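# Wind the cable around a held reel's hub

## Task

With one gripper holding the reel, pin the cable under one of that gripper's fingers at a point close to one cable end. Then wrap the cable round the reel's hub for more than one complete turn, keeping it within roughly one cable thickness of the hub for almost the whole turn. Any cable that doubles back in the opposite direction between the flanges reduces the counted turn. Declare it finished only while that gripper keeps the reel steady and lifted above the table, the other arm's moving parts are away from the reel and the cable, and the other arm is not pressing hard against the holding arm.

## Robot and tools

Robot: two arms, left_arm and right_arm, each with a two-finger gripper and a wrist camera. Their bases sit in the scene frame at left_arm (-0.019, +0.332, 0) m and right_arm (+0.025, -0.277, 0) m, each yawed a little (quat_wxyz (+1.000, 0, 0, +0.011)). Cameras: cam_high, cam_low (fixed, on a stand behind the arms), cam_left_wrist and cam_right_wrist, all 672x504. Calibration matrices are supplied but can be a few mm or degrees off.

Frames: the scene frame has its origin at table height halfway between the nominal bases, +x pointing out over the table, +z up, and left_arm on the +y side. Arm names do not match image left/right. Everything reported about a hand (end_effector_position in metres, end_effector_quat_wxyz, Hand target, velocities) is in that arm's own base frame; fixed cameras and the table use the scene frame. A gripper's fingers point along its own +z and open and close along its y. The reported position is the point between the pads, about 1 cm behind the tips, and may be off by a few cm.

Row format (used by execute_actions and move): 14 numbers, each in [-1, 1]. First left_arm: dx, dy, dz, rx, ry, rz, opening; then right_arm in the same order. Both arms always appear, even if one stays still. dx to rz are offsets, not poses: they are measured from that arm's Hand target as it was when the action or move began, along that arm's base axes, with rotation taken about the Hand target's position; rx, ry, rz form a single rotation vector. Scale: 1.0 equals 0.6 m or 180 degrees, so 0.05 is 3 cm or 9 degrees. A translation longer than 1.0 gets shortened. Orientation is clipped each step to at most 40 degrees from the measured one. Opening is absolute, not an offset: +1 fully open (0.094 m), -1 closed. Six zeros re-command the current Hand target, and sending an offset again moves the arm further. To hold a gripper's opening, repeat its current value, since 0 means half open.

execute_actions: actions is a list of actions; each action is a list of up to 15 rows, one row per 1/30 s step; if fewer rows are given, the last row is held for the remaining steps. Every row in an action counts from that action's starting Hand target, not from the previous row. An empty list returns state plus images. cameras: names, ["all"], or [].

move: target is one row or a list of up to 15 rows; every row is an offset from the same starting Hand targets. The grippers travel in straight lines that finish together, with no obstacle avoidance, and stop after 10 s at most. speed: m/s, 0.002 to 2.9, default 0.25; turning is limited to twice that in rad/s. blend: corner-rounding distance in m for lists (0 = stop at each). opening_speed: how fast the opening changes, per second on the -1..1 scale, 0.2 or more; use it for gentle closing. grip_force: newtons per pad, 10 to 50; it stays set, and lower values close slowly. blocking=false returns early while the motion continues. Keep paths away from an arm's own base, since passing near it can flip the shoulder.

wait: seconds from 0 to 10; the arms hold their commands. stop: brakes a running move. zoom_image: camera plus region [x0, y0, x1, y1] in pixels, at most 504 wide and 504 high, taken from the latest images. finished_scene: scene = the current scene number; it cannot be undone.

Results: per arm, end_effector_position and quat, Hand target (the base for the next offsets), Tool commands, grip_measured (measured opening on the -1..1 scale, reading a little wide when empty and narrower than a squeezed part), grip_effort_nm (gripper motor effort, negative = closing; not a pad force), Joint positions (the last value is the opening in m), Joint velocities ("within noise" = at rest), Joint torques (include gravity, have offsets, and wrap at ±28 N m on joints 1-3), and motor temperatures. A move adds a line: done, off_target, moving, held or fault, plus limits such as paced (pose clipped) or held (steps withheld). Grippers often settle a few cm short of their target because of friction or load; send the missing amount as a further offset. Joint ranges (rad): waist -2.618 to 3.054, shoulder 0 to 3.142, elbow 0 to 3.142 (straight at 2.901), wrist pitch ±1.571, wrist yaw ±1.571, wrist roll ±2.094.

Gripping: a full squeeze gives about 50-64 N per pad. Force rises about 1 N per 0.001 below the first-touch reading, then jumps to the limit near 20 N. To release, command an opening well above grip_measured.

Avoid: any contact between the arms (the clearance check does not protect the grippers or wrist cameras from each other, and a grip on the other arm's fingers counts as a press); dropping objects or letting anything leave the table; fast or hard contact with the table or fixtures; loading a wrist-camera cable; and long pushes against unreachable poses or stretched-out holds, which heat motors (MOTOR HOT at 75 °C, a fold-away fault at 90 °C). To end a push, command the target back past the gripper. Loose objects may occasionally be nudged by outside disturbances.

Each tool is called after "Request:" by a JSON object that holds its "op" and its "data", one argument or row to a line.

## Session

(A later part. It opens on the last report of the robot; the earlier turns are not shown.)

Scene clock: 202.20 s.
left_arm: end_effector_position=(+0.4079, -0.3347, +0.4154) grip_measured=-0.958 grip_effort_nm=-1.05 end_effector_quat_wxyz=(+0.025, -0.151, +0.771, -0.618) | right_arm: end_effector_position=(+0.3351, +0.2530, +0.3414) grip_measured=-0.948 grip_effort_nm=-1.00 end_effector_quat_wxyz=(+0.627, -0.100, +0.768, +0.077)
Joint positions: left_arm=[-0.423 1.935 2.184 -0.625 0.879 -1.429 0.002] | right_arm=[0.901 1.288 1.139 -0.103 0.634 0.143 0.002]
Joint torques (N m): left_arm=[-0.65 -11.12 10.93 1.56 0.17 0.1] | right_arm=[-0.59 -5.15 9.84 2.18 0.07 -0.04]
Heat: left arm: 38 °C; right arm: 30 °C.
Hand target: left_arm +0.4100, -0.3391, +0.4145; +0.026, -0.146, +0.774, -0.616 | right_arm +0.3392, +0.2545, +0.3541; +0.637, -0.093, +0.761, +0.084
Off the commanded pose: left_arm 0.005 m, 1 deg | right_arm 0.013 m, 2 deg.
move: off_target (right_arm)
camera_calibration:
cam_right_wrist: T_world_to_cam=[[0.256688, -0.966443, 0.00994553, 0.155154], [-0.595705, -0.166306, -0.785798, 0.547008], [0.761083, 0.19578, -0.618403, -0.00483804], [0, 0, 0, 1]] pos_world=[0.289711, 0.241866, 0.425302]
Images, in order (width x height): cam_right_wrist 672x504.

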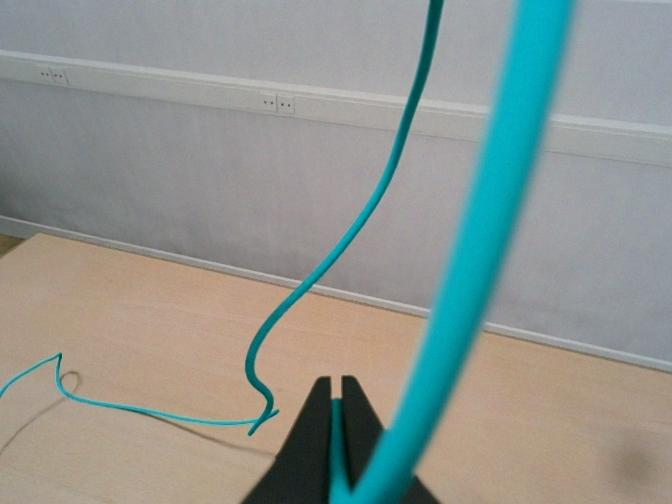

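Request:
{"op": "move", "data": {
  "target": [
    [0,0,0,0,0,0,-0.8,0,0,0,0,0,0,-1],
    [0,0,0,0,0,0,-0.8,-0.153,-0.035,-0.085,0,0,0,-1],
    [0,0,0,0,0,0,-1,-0.153,-0.035,-0.085,0,0,0,-1]
  ],
  "cameras": ["all"],
  "speed": 0.08
}}

Scene clock: 205.93 s.
left_arm: end_effector_position=(+0.4077, -0.3346, +0.4149) grip_measured=-0.986 grip_effort_nm=-0.77 end_effector_quat_wxyz=(+0.024, -0.152, +0.771, -0.617) | right_arm: end_effector_position=(+0.2506, +0.2373, +0.3047) grip_measured=-0.949 grip_effort_nm=-1.05 end_effector_quat_wxyz=(+0.637, -0.097, +0.761, +0.082)
Joint positions: left_arm=[-0.423 1.935 2.184 -0.628 0.879 -1.429 0.001] | right_arm=[1.178 1.049 0.844 -0.083 0.902 0.229 0.002]
Joint torques (N m): left_arm=[-0.64 -11.15 10.93 1.57 0.18 0.11] | right_arm=[0.58 -5.24 5.96 1.79 0.26 0.15]
Heat: left arm: 38 °C; right arm: 30 °C.
Hand target: left_arm +0.4100, -0.3391, +0.4144; +0.026, -0.146, +0.774, -0.616 | right_arm +0.2474, +0.2335, +0.3033; +0.637, -0.093, +0.761, +0.084
Off the commanded pose: left_arm 0.005 m, 1 deg | right_arm 0.005 m, 1 deg.
move: done
camera_calibration:
cam_left_wrist: T_world_to_cam=[[0.2143, -0.204652, 0.955088, -0.55097], [-0.956142, 0.15593, 0.247949, 0.376034], [-0.199671, -0.966335, -0.16226, -0.0835387], [0, 0, 0, 1]] pos_world=[0.460934, -0.252119, 0.419433]
cam_right_wrist: T_world_to_cam=[[0.257913, -0.966167, 0.00136716, 0.164292], [-0.577768, -0.155366, -0.801278, 0.462845], [0.774381, 0.20587, -0.598291, 0.0280687], [0, 0, 0, 1]] pos_world=[0.203308, 0.224866, 0.387436]

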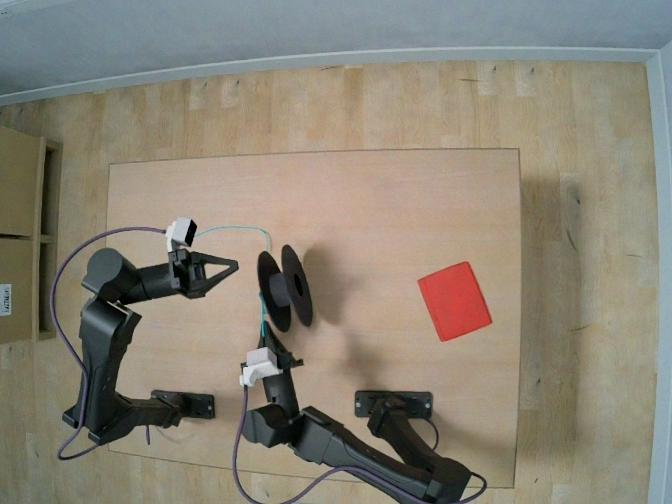

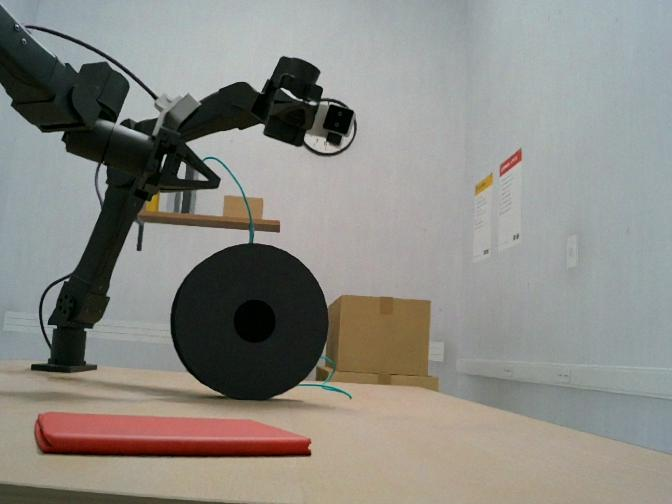

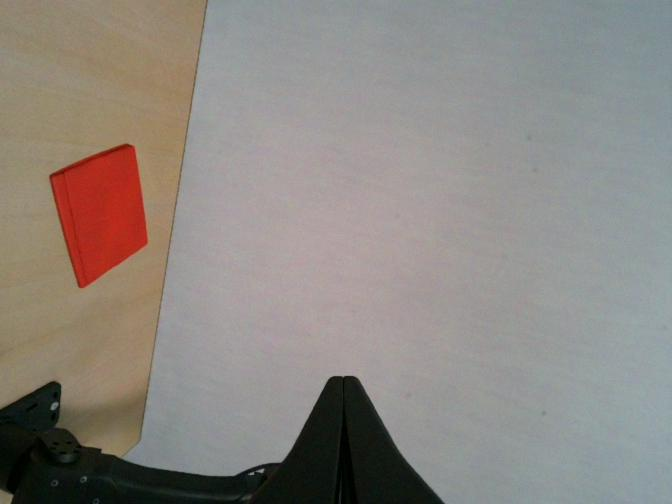

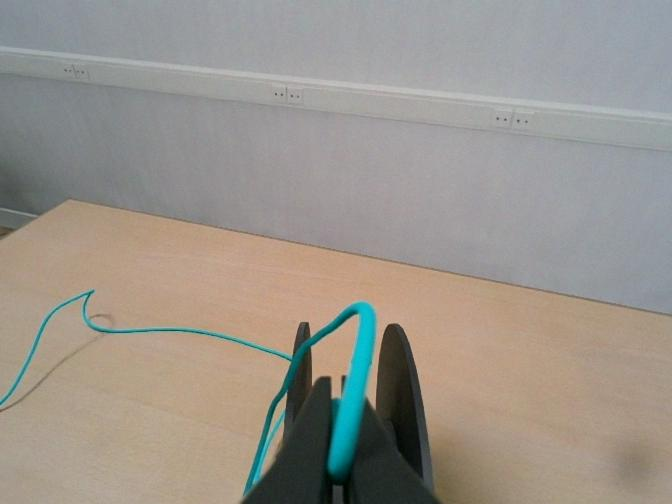

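Request:
{"op": "move", "data": {
  "target": [
    [0,0.3,0,0,0,0,-1,0,0,0,0,0,0,-1],
    [0,0.3,0,0,0,0,0,0.30,0.18,0.24,0,0,0,-1]
  ],
  "cameras": ["all"],
  "speed": 0.15
}}

Scene clock: 212.83 s.
left_arm: end_effector_position=(+0.4073, -0.1573, +0.4149) grip_measured=-0.002 grip_effort_nm=0.10 end_effector_quat_wxyz=(+0.035, -0.154, +0.775, -0.611) | right_arm: end_effector_position=(+0.4231, +0.3405, +0.4488) grip_measured=-0.949 grip_effort_nm=-1.05 end_effector_quat_wxyz=(+0.640, -0.093, +0.758, +0.086)
Joint positions: left_arm=[0.03 1.935 2.323 -1.251 1.236 -0.875 0.047] | right_arm=[0.864 1.872 2.138 -0.47 0.597 0.127 0.002]
Joint torques (N m): left_arm=[-0.09 -9.47 9.66 1.04 0.77 0.11] | right_arm=[-0.53 -9.61 9.16 1.86 0.07 0.04]
Heat: left arm: 38 °C; right arm: 30 °C.
Hand target: left_arm +0.4100, -0.1590, +0.4144; +0.026, -0.146, +0.774, -0.616 | right_arm +0.4274, +0.3415, +0.4472; +0.637, -0.093, +0.761, +0.084
Off the commanded pose: left_arm 0.003 m, 1 deg | right_arm 0.005 m, 1 deg.
move: done
camera_calibration:
cam_left_wrist: T_world_to_cam=[[0.205011, -0.218166, 0.954135, -0.512564], [-0.961459, 0.137591, 0.238045, 0.351366], [-0.183214, -0.966164, -0.18155, 0.0889521], [0, 0, 0, 1]] pos_world=[0.459203, -0.0742267, 0.421563]
cam_right_wrist: T_world_to_cam=[[0.257614, -0.966206, -0.00894561, 0.224051], [-0.572882, -0.145276, -0.806661, 0.690953], [0.778101, 0.212932, -0.590947, -0.0479266], [0, 0, 0, 1]] pos_world=[0.375407, 0.327064, 0.531047]

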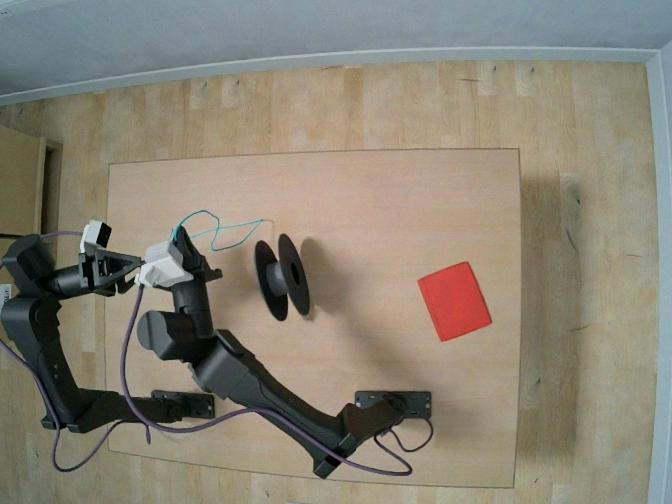

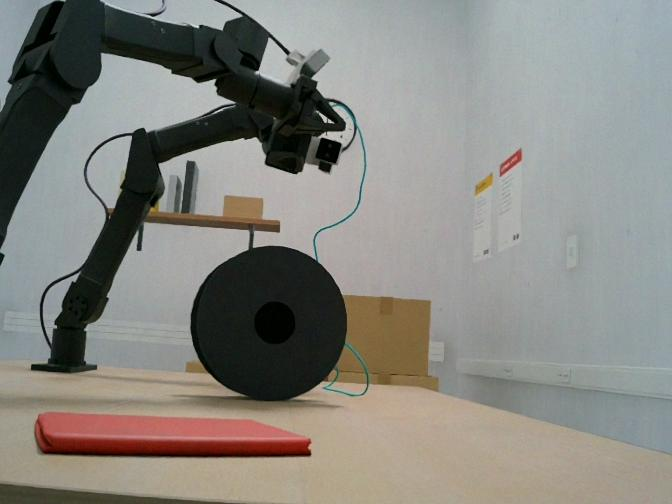

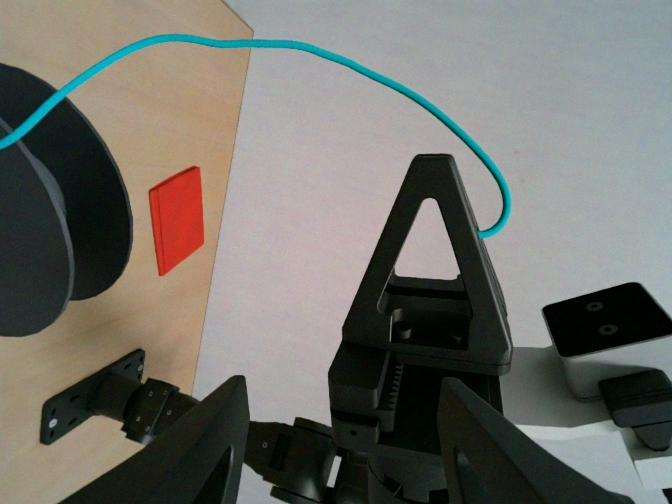

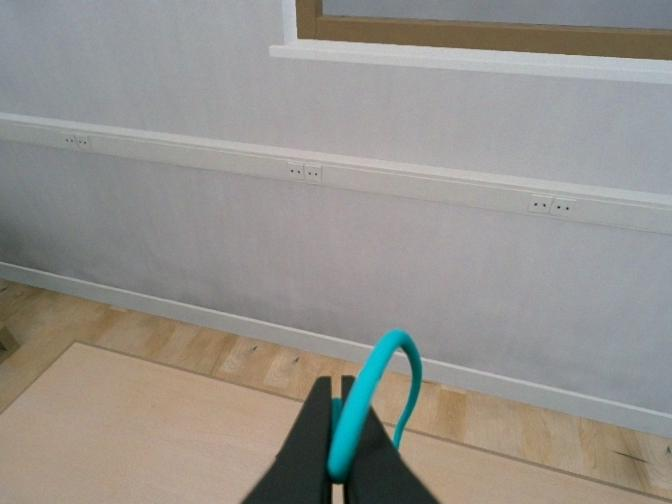

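Request:
{"op": "move", "data": {
  "target": [
    [0.125,0.0,-0.111,0.142,-0.525,0,0,0,0,0,0,0,0,-1]
  ],
  "cameras": ["cam_left_wrist","cam_high","cam_low"],
  "speed": 0.15
}}

Scene clock: 220.30 s.
left_arm: end_effector_position=(+0.4807, -0.1562, +0.3637) grip_measured=-0.002 grip_effort_nm=0.10 end_effector_quat_wxyz=(+0.615, +0.361, +0.603, -0.358) | right_arm: end_effector_position=(+0.4231, +0.3405, +0.4488) grip_measured=-0.949 grip_effort_nm=-1.04 end_effector_quat_wxyz=(+0.640, -0.093, +0.758, +0.086)
Joint positions: left_arm=[0.002 1.768 1.456 0.34 1.069 -0.012 0.047] | right_arm=[0.864 1.872 2.138 -0.47 0.597 0.127 0.002]
Joint torques (N m): left_arm=[-0.68 -10.71 6.5 1.64 -0.13 0.13] | right_arm=[-0.59 -9.62 9.17 1.86 0.05 0.05]
Heat: left arm: 37 °C; right arm: 31 °C.
Hand target: left_arm +0.4850, -0.1591, +0.3479; +0.609, +0.358, +0.610, -0.359 | right_arm +0.4274, +0.3415, +0.4472; +0.637, -0.093, +0.761, +0.084
Off the commanded pose: left_arm 0.017 m, 1 deg | right_arm 0.005 m, 1 deg.
move: off_target (left_arm)
camera_calibration:
cam_left_wrist: T_world_to_cam=[[-0.868094, -0.496361, -0.00623019, 0.343107], [-0.19782, 0.357428, -0.91275, 0.51976], [0.45528, -0.79112, -0.408471, -0.102894], [0, 0, 0, 1]] pos_world=[0.447513, -0.096873, 0.434519]
Images, in order (width x height): cam_high 672x504, cam_low 672x504, cam_left_wrist 672x504.

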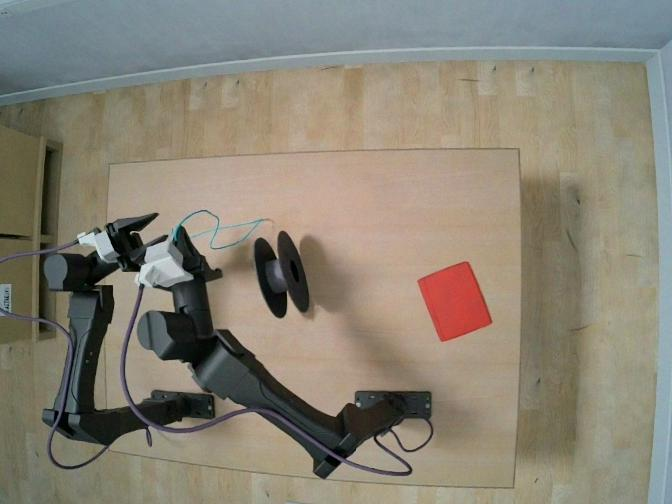

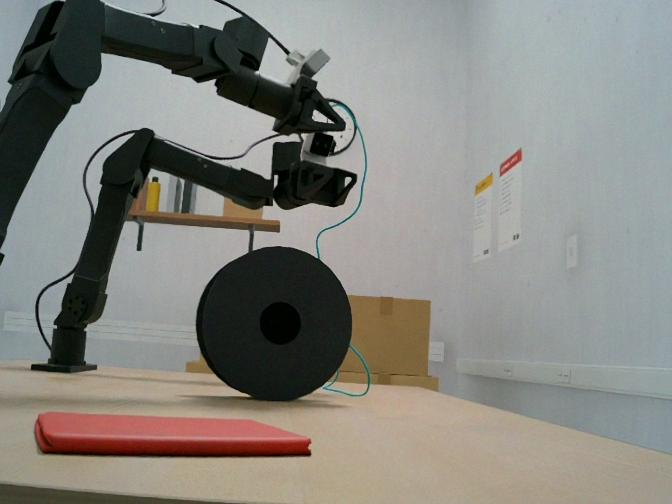

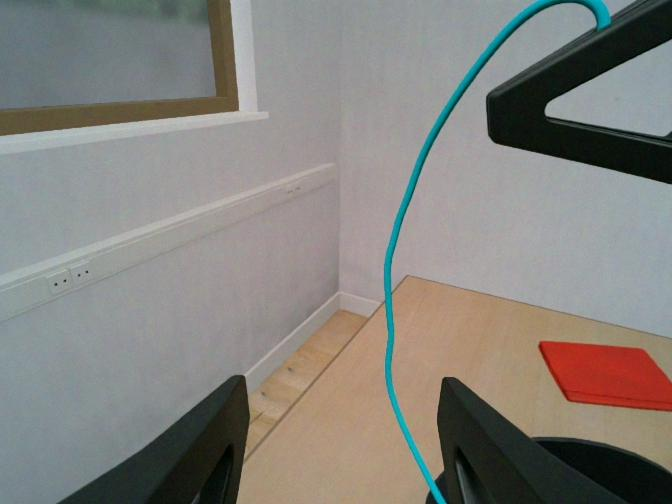

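Request:
{"op": "move", "data": {
  "target": [
    [0.0,0.0,-0.065,0,0,0,0.2,0,0,0,0,0,0,-1],
    [0.047,-0.156,-0.065,0,0,0,0.2,0,0,0,0,0,0,-1]
  ],
  "cameras": ["cam_left_wrist","cam_high","cam_low"],
  "speed": 0.1
}}

Scene clock: 223.80 s.
left_arm: end_effector_position=(+0.5034, -0.2515, +0.3111) grip_measured=+0.198 grip_effort_nm=0.10 end_effector_quat_wxyz=(+0.608, +0.361, +0.607, -0.364) | right_arm: end_effector_position=(+0.4231, +0.3405, +0.4488) grip_measured=-0.949 grip_effort_nm=-1.05 end_effector_quat_wxyz=(+0.640, -0.093, +0.758, +0.086)
Joint positions: left_arm=[-0.221 1.925 1.461 0.468 0.855 -0.006 0.056] | right_arm=[0.864 1.872 2.138 -0.47 0.597 0.127 0.002]
Joint torques (N m): left_arm=[-0.1 -11.44 11.97 1.62 -0.15 0.03] | right_arm=[-0.53 -9.62 9.14 1.85 0.05 0.04]
Heat: left arm: 37 °C; right arm: 31 °C.
Hand target: left_arm +0.5132, -0.2528, +0.3089; +0.609, +0.358, +0.610, -0.359 | right_arm +0.4274, +0.3415, +0.4472; +0.637, -0.093, +0.761, +0.084
Off the commanded pose: left_arm 0.010 m, 1 deg | right_arm 0.005 m, 1 deg.
move: done
camera_calibration:
cam_left_wrist: T_world_to_cam=[[-0.872375, -0.48877, 0.00804228, 0.314886], [-0.210762, 0.361229, -0.908346, 0.5164], [0.441067, -0.794114, -0.418142, -0.200642], [0, 0, 0, 1]] pos_world=[0.472033, -0.191965, 0.382641]
Images, in order (width x height): cam_high 672x504, cam_low 672x504, cam_left_wrist 672x504.

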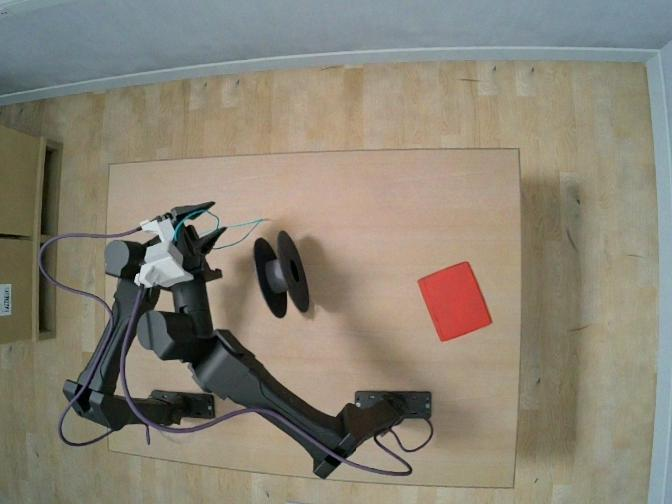

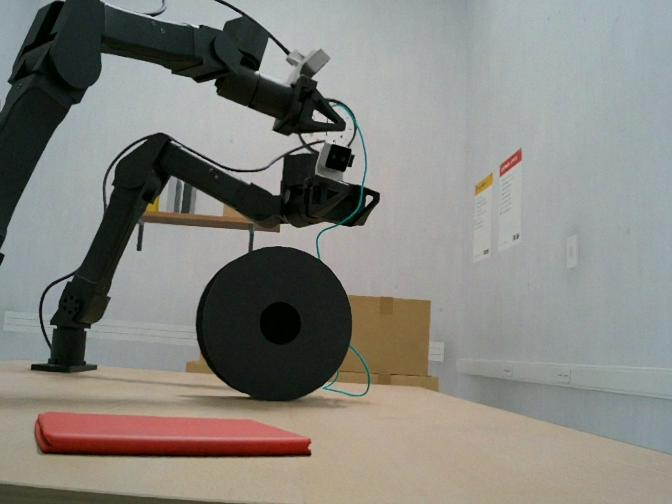

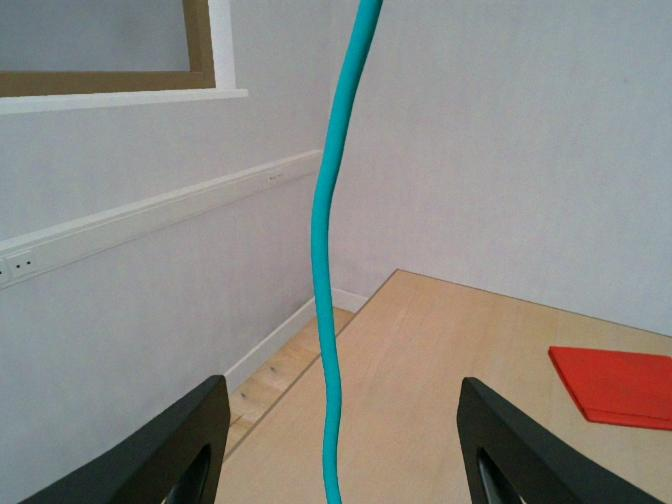

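Request:
{"op": "move", "data": {
  "target": [
    [0.008,-0.016,0.0,0,0,0,0.2,0,0,0,0,0,0,-1],
    [0.008,-0.016,0,0,0,0,-1,0,0,0,0,0,0,-1],
    [0.008,-0.016,-0.06,0,0,0,-1,0,0,0,0,0,0,-1]
  ],
  "cameras": ["cam_left_wrist","cam_right_wrist","cam_low"],
  "speed": 0.08,
  "opening_speed": 0.6
}}

Scene clock: 228.40 s.
left_arm: end_effector_position=(+0.5141, -0.2594, +0.2947) grip_measured=-0.950 grip_effort_nm=-1.05 end_effector_quat_wxyz=(+0.619, +0.363, +0.597, -0.358) | right_arm: end_effector_position=(+0.4230, +0.3404, +0.4480) grip_measured=-0.949 grip_effort_nm=-1.05 end_effector_quat_wxyz=(+0.639, -0.094, +0.759, +0.085)
Joint positions: left_arm=[-0.235 1.989 1.46 0.566 0.835 -0.006 0.002] | right_arm=[0.864 1.872 2.138 -0.473 0.597 0.127 0.002]
Joint torques (N m): left_arm=[-0.57 -12.18 6.72 1.81 -0.15 0.04] | right_arm=[-0.55 -9.61 9.11 1.89 0.05 0.05]
Motor temperatures (°C): left_arm=[21 30 38 32 22 21 26] | right_arm=[23 22 31 30 21 23 22]
Heat: left arm: 38 °C; right arm: 31 °C.
Hand target: left_arm +0.5180, -0.2624, +0.2727; +0.609, +0.358, +0.610, -0.359 | right_arm +0.4274, +0.3415, +0.4472; +0.637, -0.093, +0.761, +0.084
Off the commanded pose: left_arm 0.022 m, 2 deg | right_arm 0.005 m, 0 deg.
move: off_target (left_arm)
camera_calibration:
cam_left_wrist: T_world_to_cam=[[-0.869429, -0.493828, -0.0150751, 0.324371], [-0.184727, 0.353225, -0.917119, 0.493837], [0.458225, -0.794585, -0.398327, -0.233222], [0, 0, 0, 1]] pos_world=[0.48011, -0.199567, 0.364899]
cam_right_wrist: T_world_to_cam=[[0.257569, -0.966235, -0.00688936, 0.223078], [-0.574676, -0.147452, -0.804988, 0.690979], [0.776792, 0.211299, -0.593251, -0.0460569], [0, 0, 0, 1]] pos_world=[0.375408, 0.327164, 0.530443]
Images, in order (width x height): cam_low 672x504, cam_left_wrist 672x504, cam_right_wrist 672x504.

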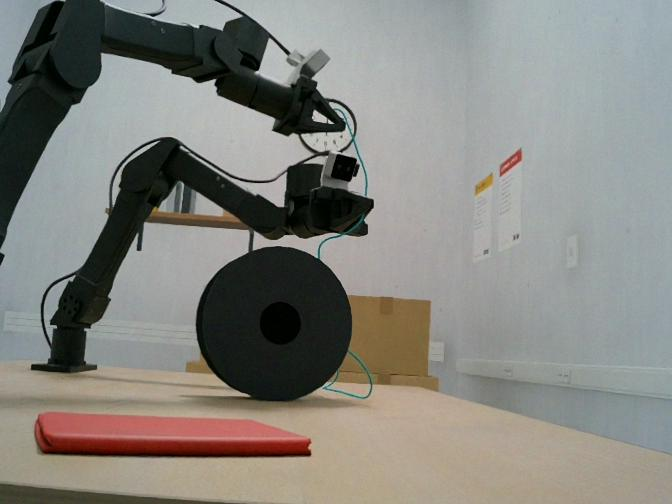

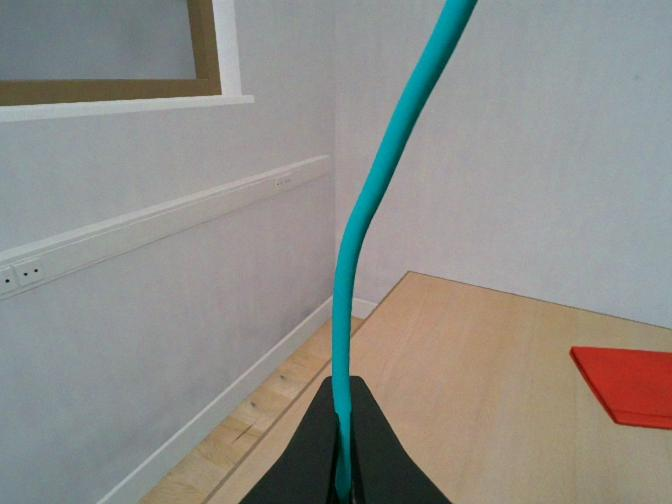

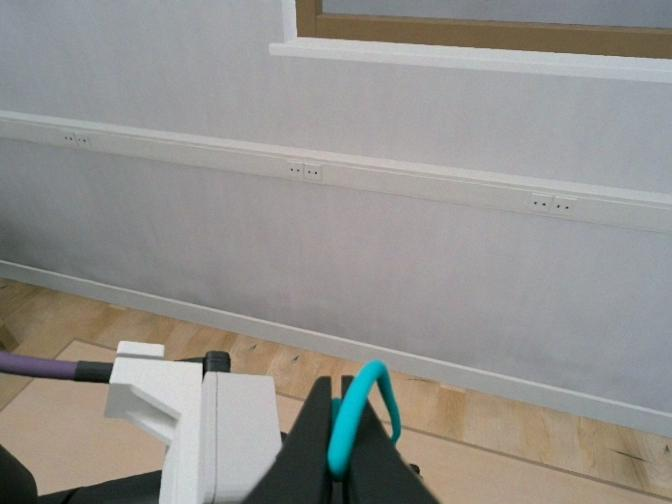

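Request:
{"op": "move", "data": {
  "target": [
    [0.02,-0.0,-0.05,0,0,0,-1,0,0,0,0,0,0,-1]
  ],
  "cameras": ["cam_left_wrist","cam_right_wrist","cam_low"],
  "speed": 0.05
}}

Scene clock: 229.97 s.
left_arm: end_effector_position=(+0.5245, -0.2619, +0.2758) grip_measured=-0.950 grip_effort_nm=-1.05 end_effector_quat_wxyz=(+0.630, +0.366, +0.586, -0.355) | right_arm: end_effector_position=(+0.4241, +0.3418, +0.4392) grip_measured=-0.949 grip_effort_nm=-1.05 end_effector_quat_wxyz=(+0.630, -0.101, +0.766, +0.078)
Joint positions: left_arm=[-0.235 2.059 1.46 0.667 0.835 -0.006 0.002] | right_arm=[0.864 1.88 2.138 -0.494 0.597 0.127 0.002]
Joint torques (N m): left_arm=[-0.06 -11.84 6.28 1.66 -0.1 0.03] | right_arm=[-0.46 -10.5 9.18 2.12 0.06 0.04]
Heat: left arm: 37 °C; right arm: 31 °C.
Hand target: left_arm +0.5299, -0.2624, +0.2427; +0.609, +0.358, +0.611, -0.359 | right_arm +0.4274, +0.3415, +0.4473; +0.637, -0.093, +0.761, +0.084
Off the commanded pose: left_arm 0.034 m, 4 deg | right_arm 0.009 m, 1 deg.
move: off_target (left_arm)
camera_calibration:
cam_left_wrist: T_world_to_cam=[[-0.868644, -0.493986, -0.0378895, 0.337724], [-0.156711, 0.346505, -0.924865, 0.464955], [0.47, -0.797441, -0.378402, -0.259938], [0, 0, 0, 1]] pos_world=[0.488396, -0.201564, 0.344456]
cam_right_wrist: T_world_to_cam=[[0.257977, -0.966103, 0.00966838, 0.21657], [-0.589891, -0.165427, -0.790356, 0.690904], [0.765164, 0.19819, -0.612572, -0.0345317], [0, 0, 0, 1]] pos_world=[0.37811, 0.330367, 0.522813]
Images, in order (width x height): cam_low 672x504, cam_left_wrist 672x504, cam_right_wrist 672x504.

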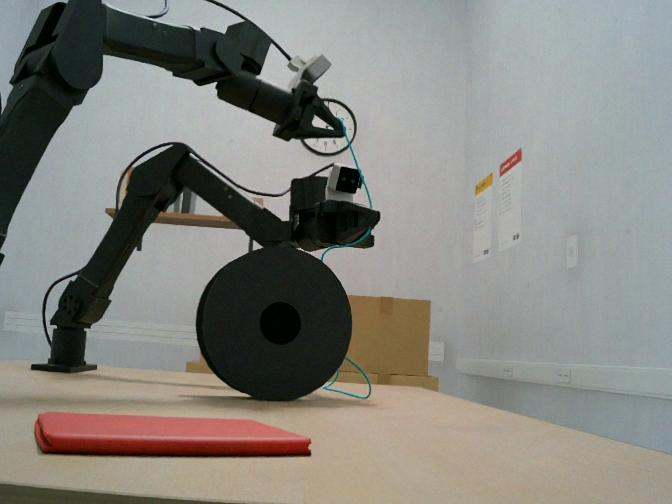

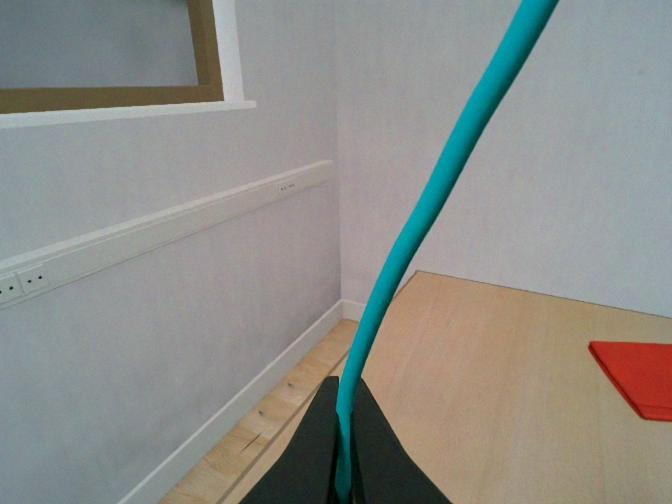

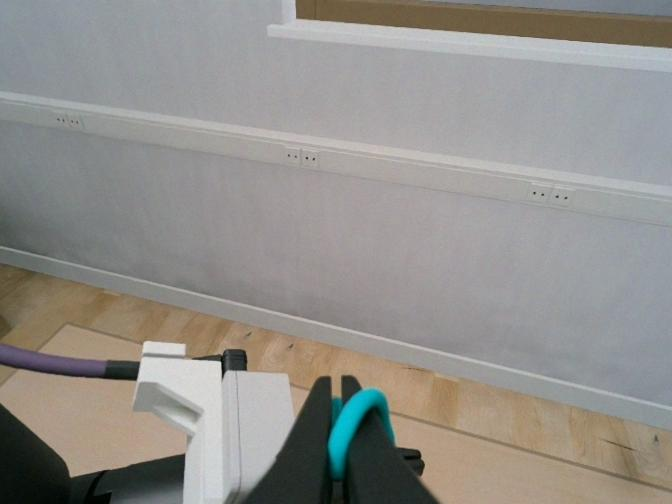

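Request:
{"op": "move", "data": {
  "target": [
    [0,0,0,0,0,0,-1,0,0,0,0,0,0,0.0],
    [-0.03,0.15,0.0,0.1,0.03,-0.03,-1,-0.12,-0.05,0.05,0,0,0,0.0],
    [-0.27,0.44,-0.1,0.487,0.126,-0.1275,-1,-0.25,-0.2,0.0,0,0,0,0.35]
  ],
  "cameras": ["all"],
  "speed": 0.2
}}

Scene clock: 238.07 s.
left_arm: end_effector_position=(+0.3779, +0.0039, +0.1741) grip_measured=-0.950 grip_effort_nm=-1.05 end_effector_quat_wxyz=(+0.017, +0.700, +0.714, +0.011) | right_arm: end_effector_position=(+0.2814, +0.2246, +0.4489) grip_measured=+0.348 grip_effort_nm=0.11 end_effector_quat_wxyz=(+0.637, -0.096, +0.760, +0.082)
Joint positions: left_arm=[0.011 1.976 1.989 -1.545 0.008 1.563 0.002] | right_arm=[1.02 1.211 1.519 -0.549 0.751 0.17 0.063]
Joint torques (N m): left_arm=[-0.61 -16.55 5.24 0.23 -0.02 0.08] | right_arm=[0.75 -5.79 5.2 1.91 0.23 0.14]
Heat: left arm: 37 °C; right arm: 30 °C.
Hand target: left_arm +0.3680, +0.0017, +0.1827; +0.001, +0.707, +0.708, -0.001 | right_arm +0.2773, +0.2215, +0.4473; +0.637, -0.093, +0.761, +0.084
Off the commanded pose: left_arm 0.013 m, 2 deg | right_arm 0.005 m, 0 deg.
joint sent to its limit (left arm) — joint 4 (wrist pitch), lower limit. The joint targets still meet the commanded pose.
move: off_target (left_arm)
camera_calibration:
cam_left_wrist: T_world_to_cam=[[-0.998178, -0.0246082, -0.0550905, 0.38797], [-0.0451891, 0.909913, 0.41233, -0.0213847], [0.0399809, 0.414069, -0.909367, 0.232679], [0, 0, 0, 1]] pos_world=[0.376994, -0.0673394, 0.241781]
cam_right_wrist: T_world_to_cam=[[0.255953, -0.966688, -0.00118149, 0.145635], [-0.577253, -0.151861, -0.80232, 0.593734], [0.775414, 0.206038, -0.596893, 0.0921458], [0, 0, 0, 1]] pos_world=[0.234008, 0.211963, 0.531538]

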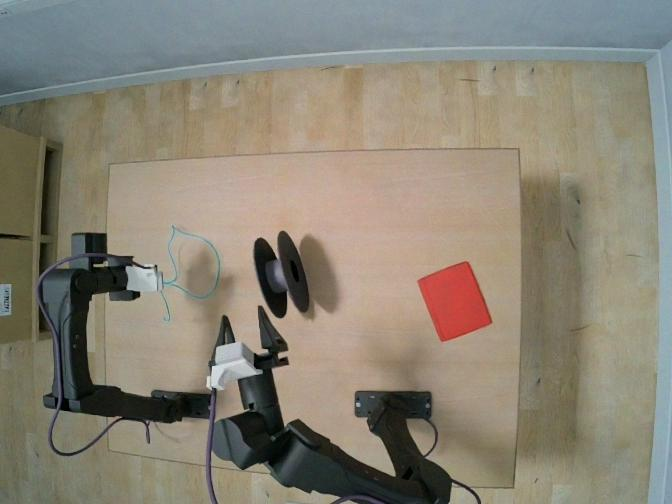

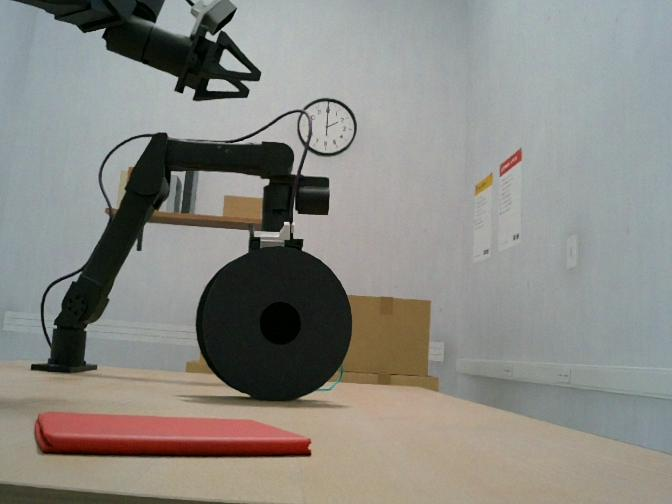

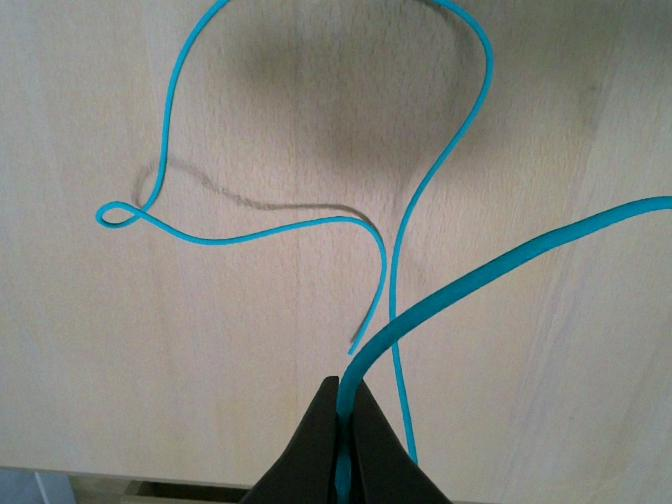

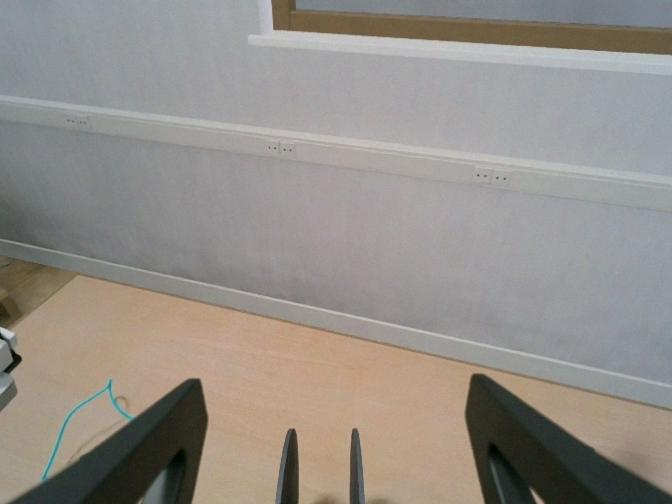

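Request:
{"op": "move", "data": {
  "target": [
    [0,0,-0.32,0,0,0,-1,0,0,0,0,0,0,0.35],
    [0,0,-0.32,0,0,0,-0.2,0,0,0,0,0,0,0.35],
    [0,-0.1,-0.02,0,0,0,0,0,0,0,0,0,0,0.35]
  ],
  "cameras": ["cam_left_wrist"],
  "speed": 0.15
}}

Scene clock: 243.53 s.
left_arm: end_effector_position=(+0.3689, -0.0561, +0.1668) grip_measured=-0.002 grip_effort_nm=0.10 end_effector_quat_wxyz=(+0.005, +0.707, +0.708, +0.004) | right_arm: end_effector_position=(+0.2814, +0.2246, +0.4489) grip_measured=+0.348 grip_effort_nm=0.11 end_effector_quat_wxyz=(+0.637, -0.096, +0.760, +0.082)
Joint positions: left_arm=[-0.154 1.976 1.96 -1.542 -0.001 1.415 0.047] | right_arm=[1.02 1.211 1.519 -0.549 0.751 0.17 0.063]
Joint torques (N m): left_arm=[-0.39 -12.63 8.81 0.13 0.08 -0.06] | right_arm=[0.68 -5.82 5.22 1.91 0.22 0.14]
Heat: left arm: 37 °C; right arm: 30 °C.
Hand target: left_arm +0.3680, -0.0584, +0.1708; +0.001, +0.707, +0.708, -0.001 | right_arm +0.2773, +0.2215, +0.4473; +0.637, -0.093, +0.761, +0.084
Off the commanded pose: left_arm 0.005 m, 1 deg | right_arm 0.005 m, 0 deg.
joint sent to its limit (left arm) — joint 4 (wrist pitch), lower limit. The joint targets still meet the commanded pose.
move: done; target 2's new opening was sent with left_arm's hand 0.014 m and 1 deg from that target
camera_calibration:
cam_left_wrist: T_world_to_cam=[[-0.999547, -0.00697901, -0.0292801, 0.374318], [-0.0186273, 0.90753, 0.419574, 0.0247115], [0.0236444, 0.41993, -0.907249, 0.257257], [0, 0, 0, 1]] pos_world=[0.368526, -0.127844, 0.233988]
Images, in order (width x height): cam_left_wrist 672x504.

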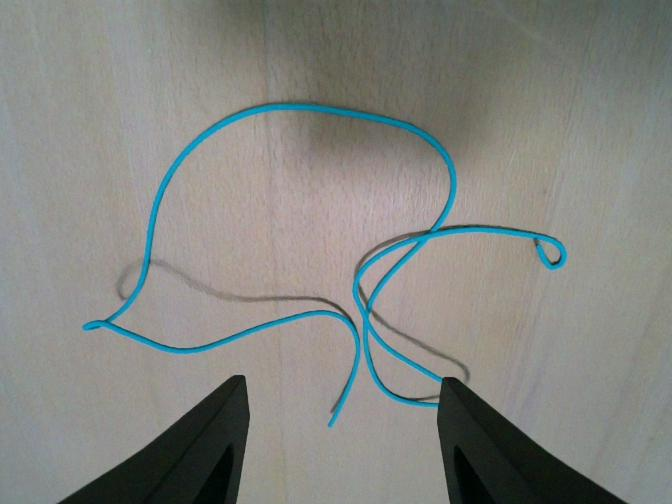

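Request:
{"op": "move", "data": {
  "target": [
    [-0.128,0.02,-0.15,0,0,0.5,-0.2,0,0,0,0,0,0,0.35],
    [-0.128,0.02,-0.302,0,0,0.5,-0.2,0,0,0,0,0,0,0.35]
  ],
  "cameras": ["cam_left_wrist"],
  "speed": 0.15
}}

Scene clock: 252.00 s.
left_arm: end_effector_position=(+0.2859, -0.0438, +0.0045) grip_measured=-0.198 grip_effort_nm=-0.12 end_effector_quat_wxyz=(-0.007, -0.002, +1.000, +0.002) | right_arm: end_effector_position=(+0.2814, +0.2246, +0.4489) grip_measured=+0.348 grip_effort_nm=0.11 end_effector_quat_wxyz=(+0.637, -0.096, +0.760, +0.082)
Joint positions: left_arm=[-0.156 1.771 1.024 -0.838 -0.001 -0.16 0.038] | right_arm=[1.02 1.211 1.519 -0.549 0.751 0.17 0.063]
Joint torques (N m): left_arm=[-0.42 -7.17 4.33 0.96 0.01 -0.05] | right_arm=[0.7 -5.82 5.23 1.9 0.22 0.13]
Heat: left arm: 37 °C; right arm: 30 °C.
Hand target: left_arm +0.2911, -0.0463, -0.0104; +0.002, -0.001, +1.000, +0.000 | right_arm +0.2773, +0.2215, +0.4473; +0.637, -0.093, +0.761, +0.084
Off the commanded pose: left_arm 0.016 m, 1 deg | right_arm 0.005 m, 0 deg.
move: off_target (left_arm)
camera_calibration:
cam_left_wrist: T_world_to_cam=[[0.00910789, -0.999774, -0.0192042, -0.0451569], [-0.901267, -0.0165268, 0.432948, 0.291892], [-0.433168, 0.0133648, -0.901214, 0.219509], [0, 0, 0, 1]] pos_world=[0.358568, -0.0432564, 0.0705832]
Images, in order (width x height): cam_left_wrist 672x504.

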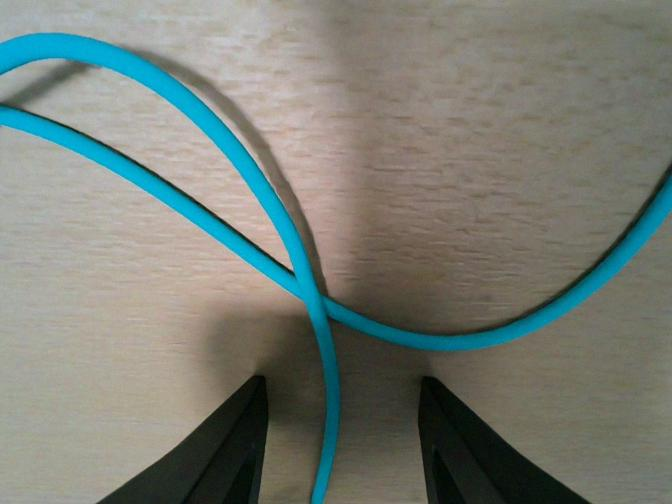

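Close and drag −x to separate and straighten.

Request:
{"op": "move", "data": {
  "target": [
    [0,0,-0.005,0,0,0,-0.85,0,0,0,0,0,0,0.35],
    [0,0,-0.005,0,0,0,-1,0,0,0,0,0,0,0.35],
    [0,0,0.04,0,0,0,-1,0,0,0,0,0,0,0.35],
    [-0.12,0.05,0.03,0,0,0,-1,0,0,0,0,0,0,0.35]
  ],
  "cameras": ["cam_left_wrist","cam_high"],
  "speed": 0.12,
  "opening_speed": 0.6
}}

Scene clock: 256.90 s.
left_arm: end_effector_position=(+0.2199, -0.0165, +0.0067) grip_measured=-0.954 grip_effort_nm=-1.05 end_effector_quat_wxyz=(-0.008, -0.001, +1.000, +0.005) | right_arm: end_effector_position=(+0.2814, +0.2246, +0.4489) grip_measured=+0.348 grip_effort_nm=0.11 end_effector_quat_wxyz=(+0.637, -0.096, +0.760, +0.082)
Joint positions: left_arm=[-0.086 1.516 0.758 -0.828 -0.008 -0.089 0.002] | right_arm=[1.02 1.211 1.519 -0.549 0.751 0.17 0.063]
Joint torques (N m): left_arm=[0.58 -9.14 5.03 0.38 0.1 0.04] | right_arm=[0.7 -5.76 5.22 1.9 0.21 0.12]
Heat: left arm: 37 °C; right arm: 30 °C.
Hand target: left_arm +0.2192, -0.0163, +0.0076; +0.002, -0.001, +1.000, +0.000 | right_arm +0.2773, +0.2215, +0.4473; +0.637, -0.093, +0.761, +0.084
Off the commanded pose: left_arm 0.001 m, 1 deg | right_arm 0.005 m, 0 deg.
move: done; target 2's new opening was sent with left_arm's hand 0.019 m and 2 deg from that target
camera_calibration:
cam_left_wrist: T_world_to_cam=[[0.00784795, -0.999642, -0.0255981, -0.0168951], [-0.900661, -0.0181881, 0.434142, 0.2317], [-0.434452, 0.0196481, -0.900481, 0.193011], [0, 0, 0, 1]] pos_world=[0.29267, -0.0164672, 0.0727801]
Images, in order (width x height): cam_high 672x504, cam_left_wrist 672x504.

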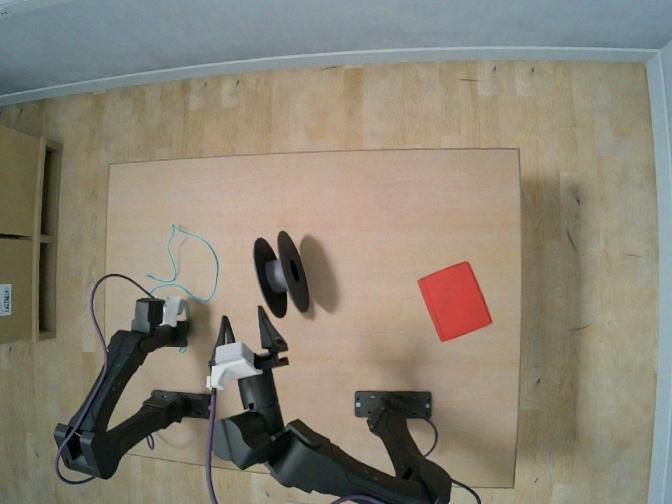

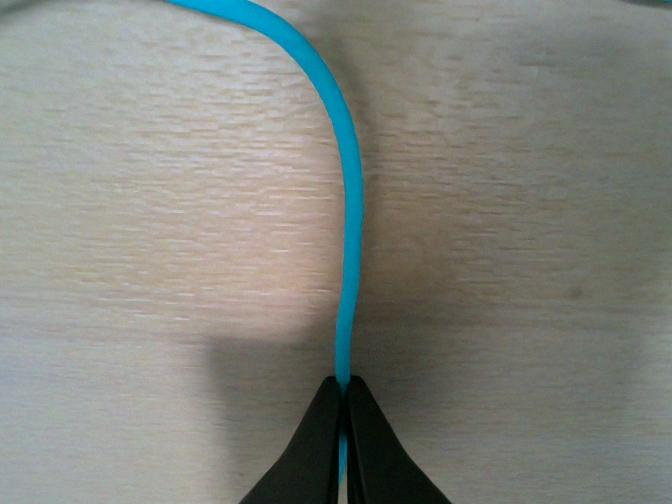

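Request:
{"op": "move", "data": {
  "target": [
    [0.03,-0.27,0.02,0,0,0.0,-1,0,0,0,0,0,0,0.35]
  ],
  "cameras": ["cam_left_wrist","cam_high"],
  "speed": 0.15
}}

Scene clock: 259.20 s.
left_arm: end_effector_position=(+0.2329, -0.1748, +0.0192) grip_measured=-0.954 grip_effort_nm=-1.06 end_effector_quat_wxyz=(+0.003, +0.002, +1.000, -0.002) | right_arm: end_effector_position=(+0.2814, +0.2246, +0.4489) grip_measured=+0.348 grip_effort_nm=0.11 end_effector_quat_wxyz=(+0.637, -0.096, +0.760, +0.082)
Joint positions: left_arm=[-0.647 1.732 1.044 -0.876 0 -0.643 0.002] | right_arm=[1.02 1.211 1.519 -0.549 0.751 0.17 0.063]
Joint torques (N m): left_arm=[-0.16 -7.73 9.48 0.21 0.01 -0.08] | right_arm=[0.7 -5.75 5.22 1.9 0.2 0.14]
Heat: left arm: 37 °C; right arm: 30 °C.
Hand target: left_arm +0.2372, -0.1783, +0.0196; +0.002, -0.001, +1.000, +0.000 | right_arm +0.2773, +0.2215, +0.4473; +0.637, -0.093, +0.761, +0.084
Off the commanded pose: left_arm 0.006 m, 0 deg | right_arm 0.005 m, 0 deg.
move: done
camera_calibration:
cam_left_wrist: T_world_to_cam=[[0.00142283, -0.999924, -0.0122704, -0.173706], [-0.909379, -0.00639787, 0.415918, 0.239582], [-0.415965, 0.0105667, -0.909319, 0.207269], [0, 0, 0, 1]] pos_world=[0.304335, -0.17435, 0.086696]
Images, in order (width x height): cam_high 672x504, cam_left_wrist 672x504.

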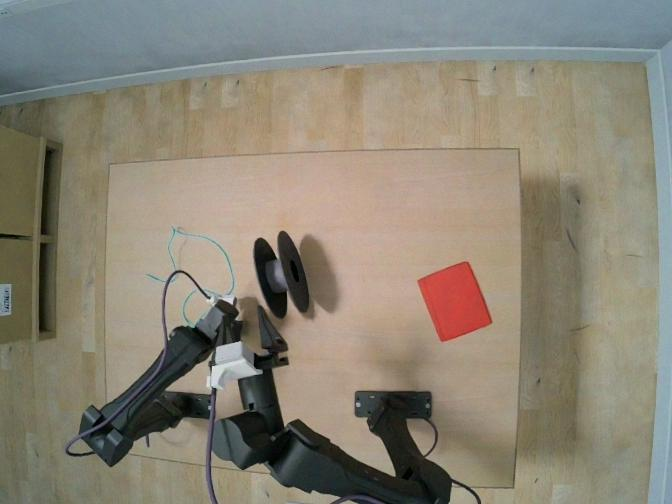

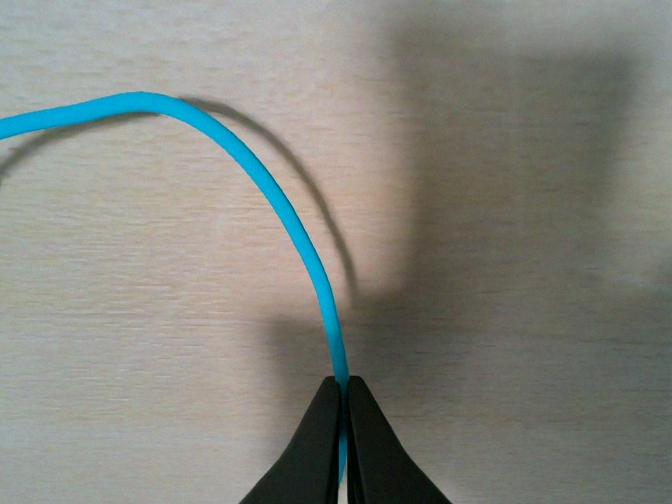

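Lower, release, look.

Request:
{"op": "move", "data": {
  "target": [
    [0,0,-0.03,0,0,0,-1,0,0,0,0,0,0,0.35],
    [0,0,-0.03,0,0,0,-0.2,0,0,0,0,0,0,0.35],
    [0.08,0.08,0.22,0,0,0,0,0,0,0,0,0,0,0.35]
  ],
  "cameras": ["cam_left_wrist"],
  "speed": 0.15
}}

Scene clock: 263.30 s.
left_arm: end_effector_position=(+0.2813, -0.1304, +0.1451) grip_measured=-0.002 grip_effort_nm=0.10 end_effector_quat_wxyz=(-0.006, -0.002, +1.000, +0.003) | right_arm: end_effector_position=(+0.2814, +0.2246, +0.4489) grip_measured=+0.348 grip_effort_nm=0.11 end_effector_quat_wxyz=(+0.637, -0.096, +0.760, +0.082)
Joint positions: left_arm=[-0.437 1.729 1.553 -1.408 0 -0.441 0.047] | right_arm=[1.02 1.211 1.519 -0.549 0.751 0.17 0.063]
Joint torques (N m): left_arm=[0.39 -10.1 9.77 0.18 -0.01 0.05] | right_arm=[0.72 -5.81 5.2 1.9 0.21 0.15]
Heat: left arm: 37 °C; right arm: 30 °C.
Hand target: left_arm +0.2852, -0.1303, +0.1515; +0.002, -0.001, +1.000, +0.000 | right_arm +0.2773, +0.2215, +0.4473; +0.637, -0.093, +0.761, +0.084
Off the commanded pose: left_arm 0.008 m, 1 deg | right_arm 0.005 m, 0 deg.
move: done
camera_calibration:
cam_left_wrist: T_world_to_cam=[[0.00956554, -0.999731, -0.0211378, -0.12884], [-0.902311, -0.0177403, 0.43072, 0.225853], [-0.430979, 0.0149528, -0.902238, 0.345127], [0, 0, 0, 1]] pos_world=[0.353764, -0.129959, 0.211384]
Images, in order (width x height): cam_left_wrist 672x504.

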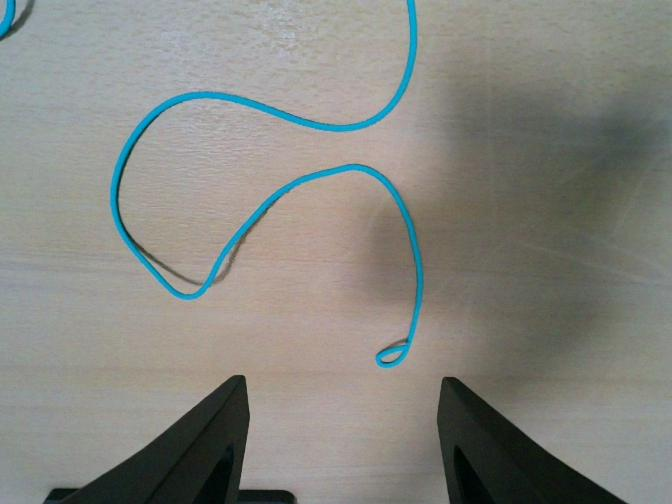

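Request:
{"op": "move", "data": {
  "target": [
    [0.037,-0.004,-0.13,0,0,0.489,0,0,0,0,0,0,0,0.35]
  ],
  "cameras": ["cam_left_wrist"],
  "speed": 0.15
}}

Scene clock: 269.77 s.
left_arm: end_effector_position=(+0.3124, -0.1386, +0.0871) grip_measured=-0.002 grip_effort_nm=0.10 end_effector_quat_wxyz=(-0.008, +0.688, -0.725, +0.021) | right_arm: end_effector_position=(+0.2814, +0.2246, +0.4489) grip_measured=+0.348 grip_effort_nm=0.11 end_effector_quat_wxyz=(+0.637, -0.096, +0.760, +0.082)
Joint positions: left_arm=[-0.42 1.806 1.415 -1.135 0 -1.94 0.047] | right_arm=[1.02 1.211 1.519 -0.549 0.751 0.17 0.063]
Joint torques (N m): left_arm=[0.76 -9.02 5.52 0.37 0 -0.1] | right_arm=[0.69 -5.82 5.19 1.9 0.2 0.12]
Heat: left arm: 36 °C; right arm: 30 °C.
Hand target: left_arm +0.3073, -0.1327, +0.0735; -0.001, +0.695, -0.719, -0.001 | right_arm +0.2773, +0.2215, +0.4473; +0.637, -0.093, +0.761, +0.084
Off the commanded pose: left_arm 0.016 m, 3 deg | right_arm 0.005 m, 0 deg.
move: off_target (left_arm)
camera_calibration:
cam_left_wrist: T_world_to_cam=[[0.998629, -0.0456985, 0.0255161, -0.319391], [-0.0522508, -0.898812, 0.435209, -0.109238], [0.00304581, -0.435945, -0.899968, 0.108121], [0, 0, 0, 1]] pos_world=[0.312916, -0.0656452, 0.152996]
Images, in order (width x height): cam_left_wrist 672x504.

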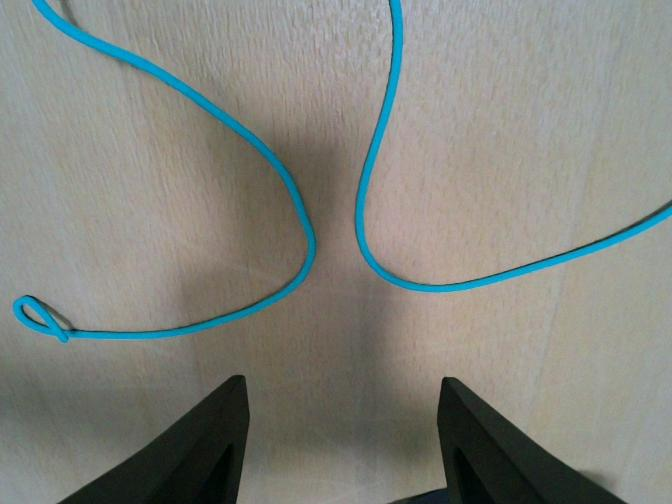

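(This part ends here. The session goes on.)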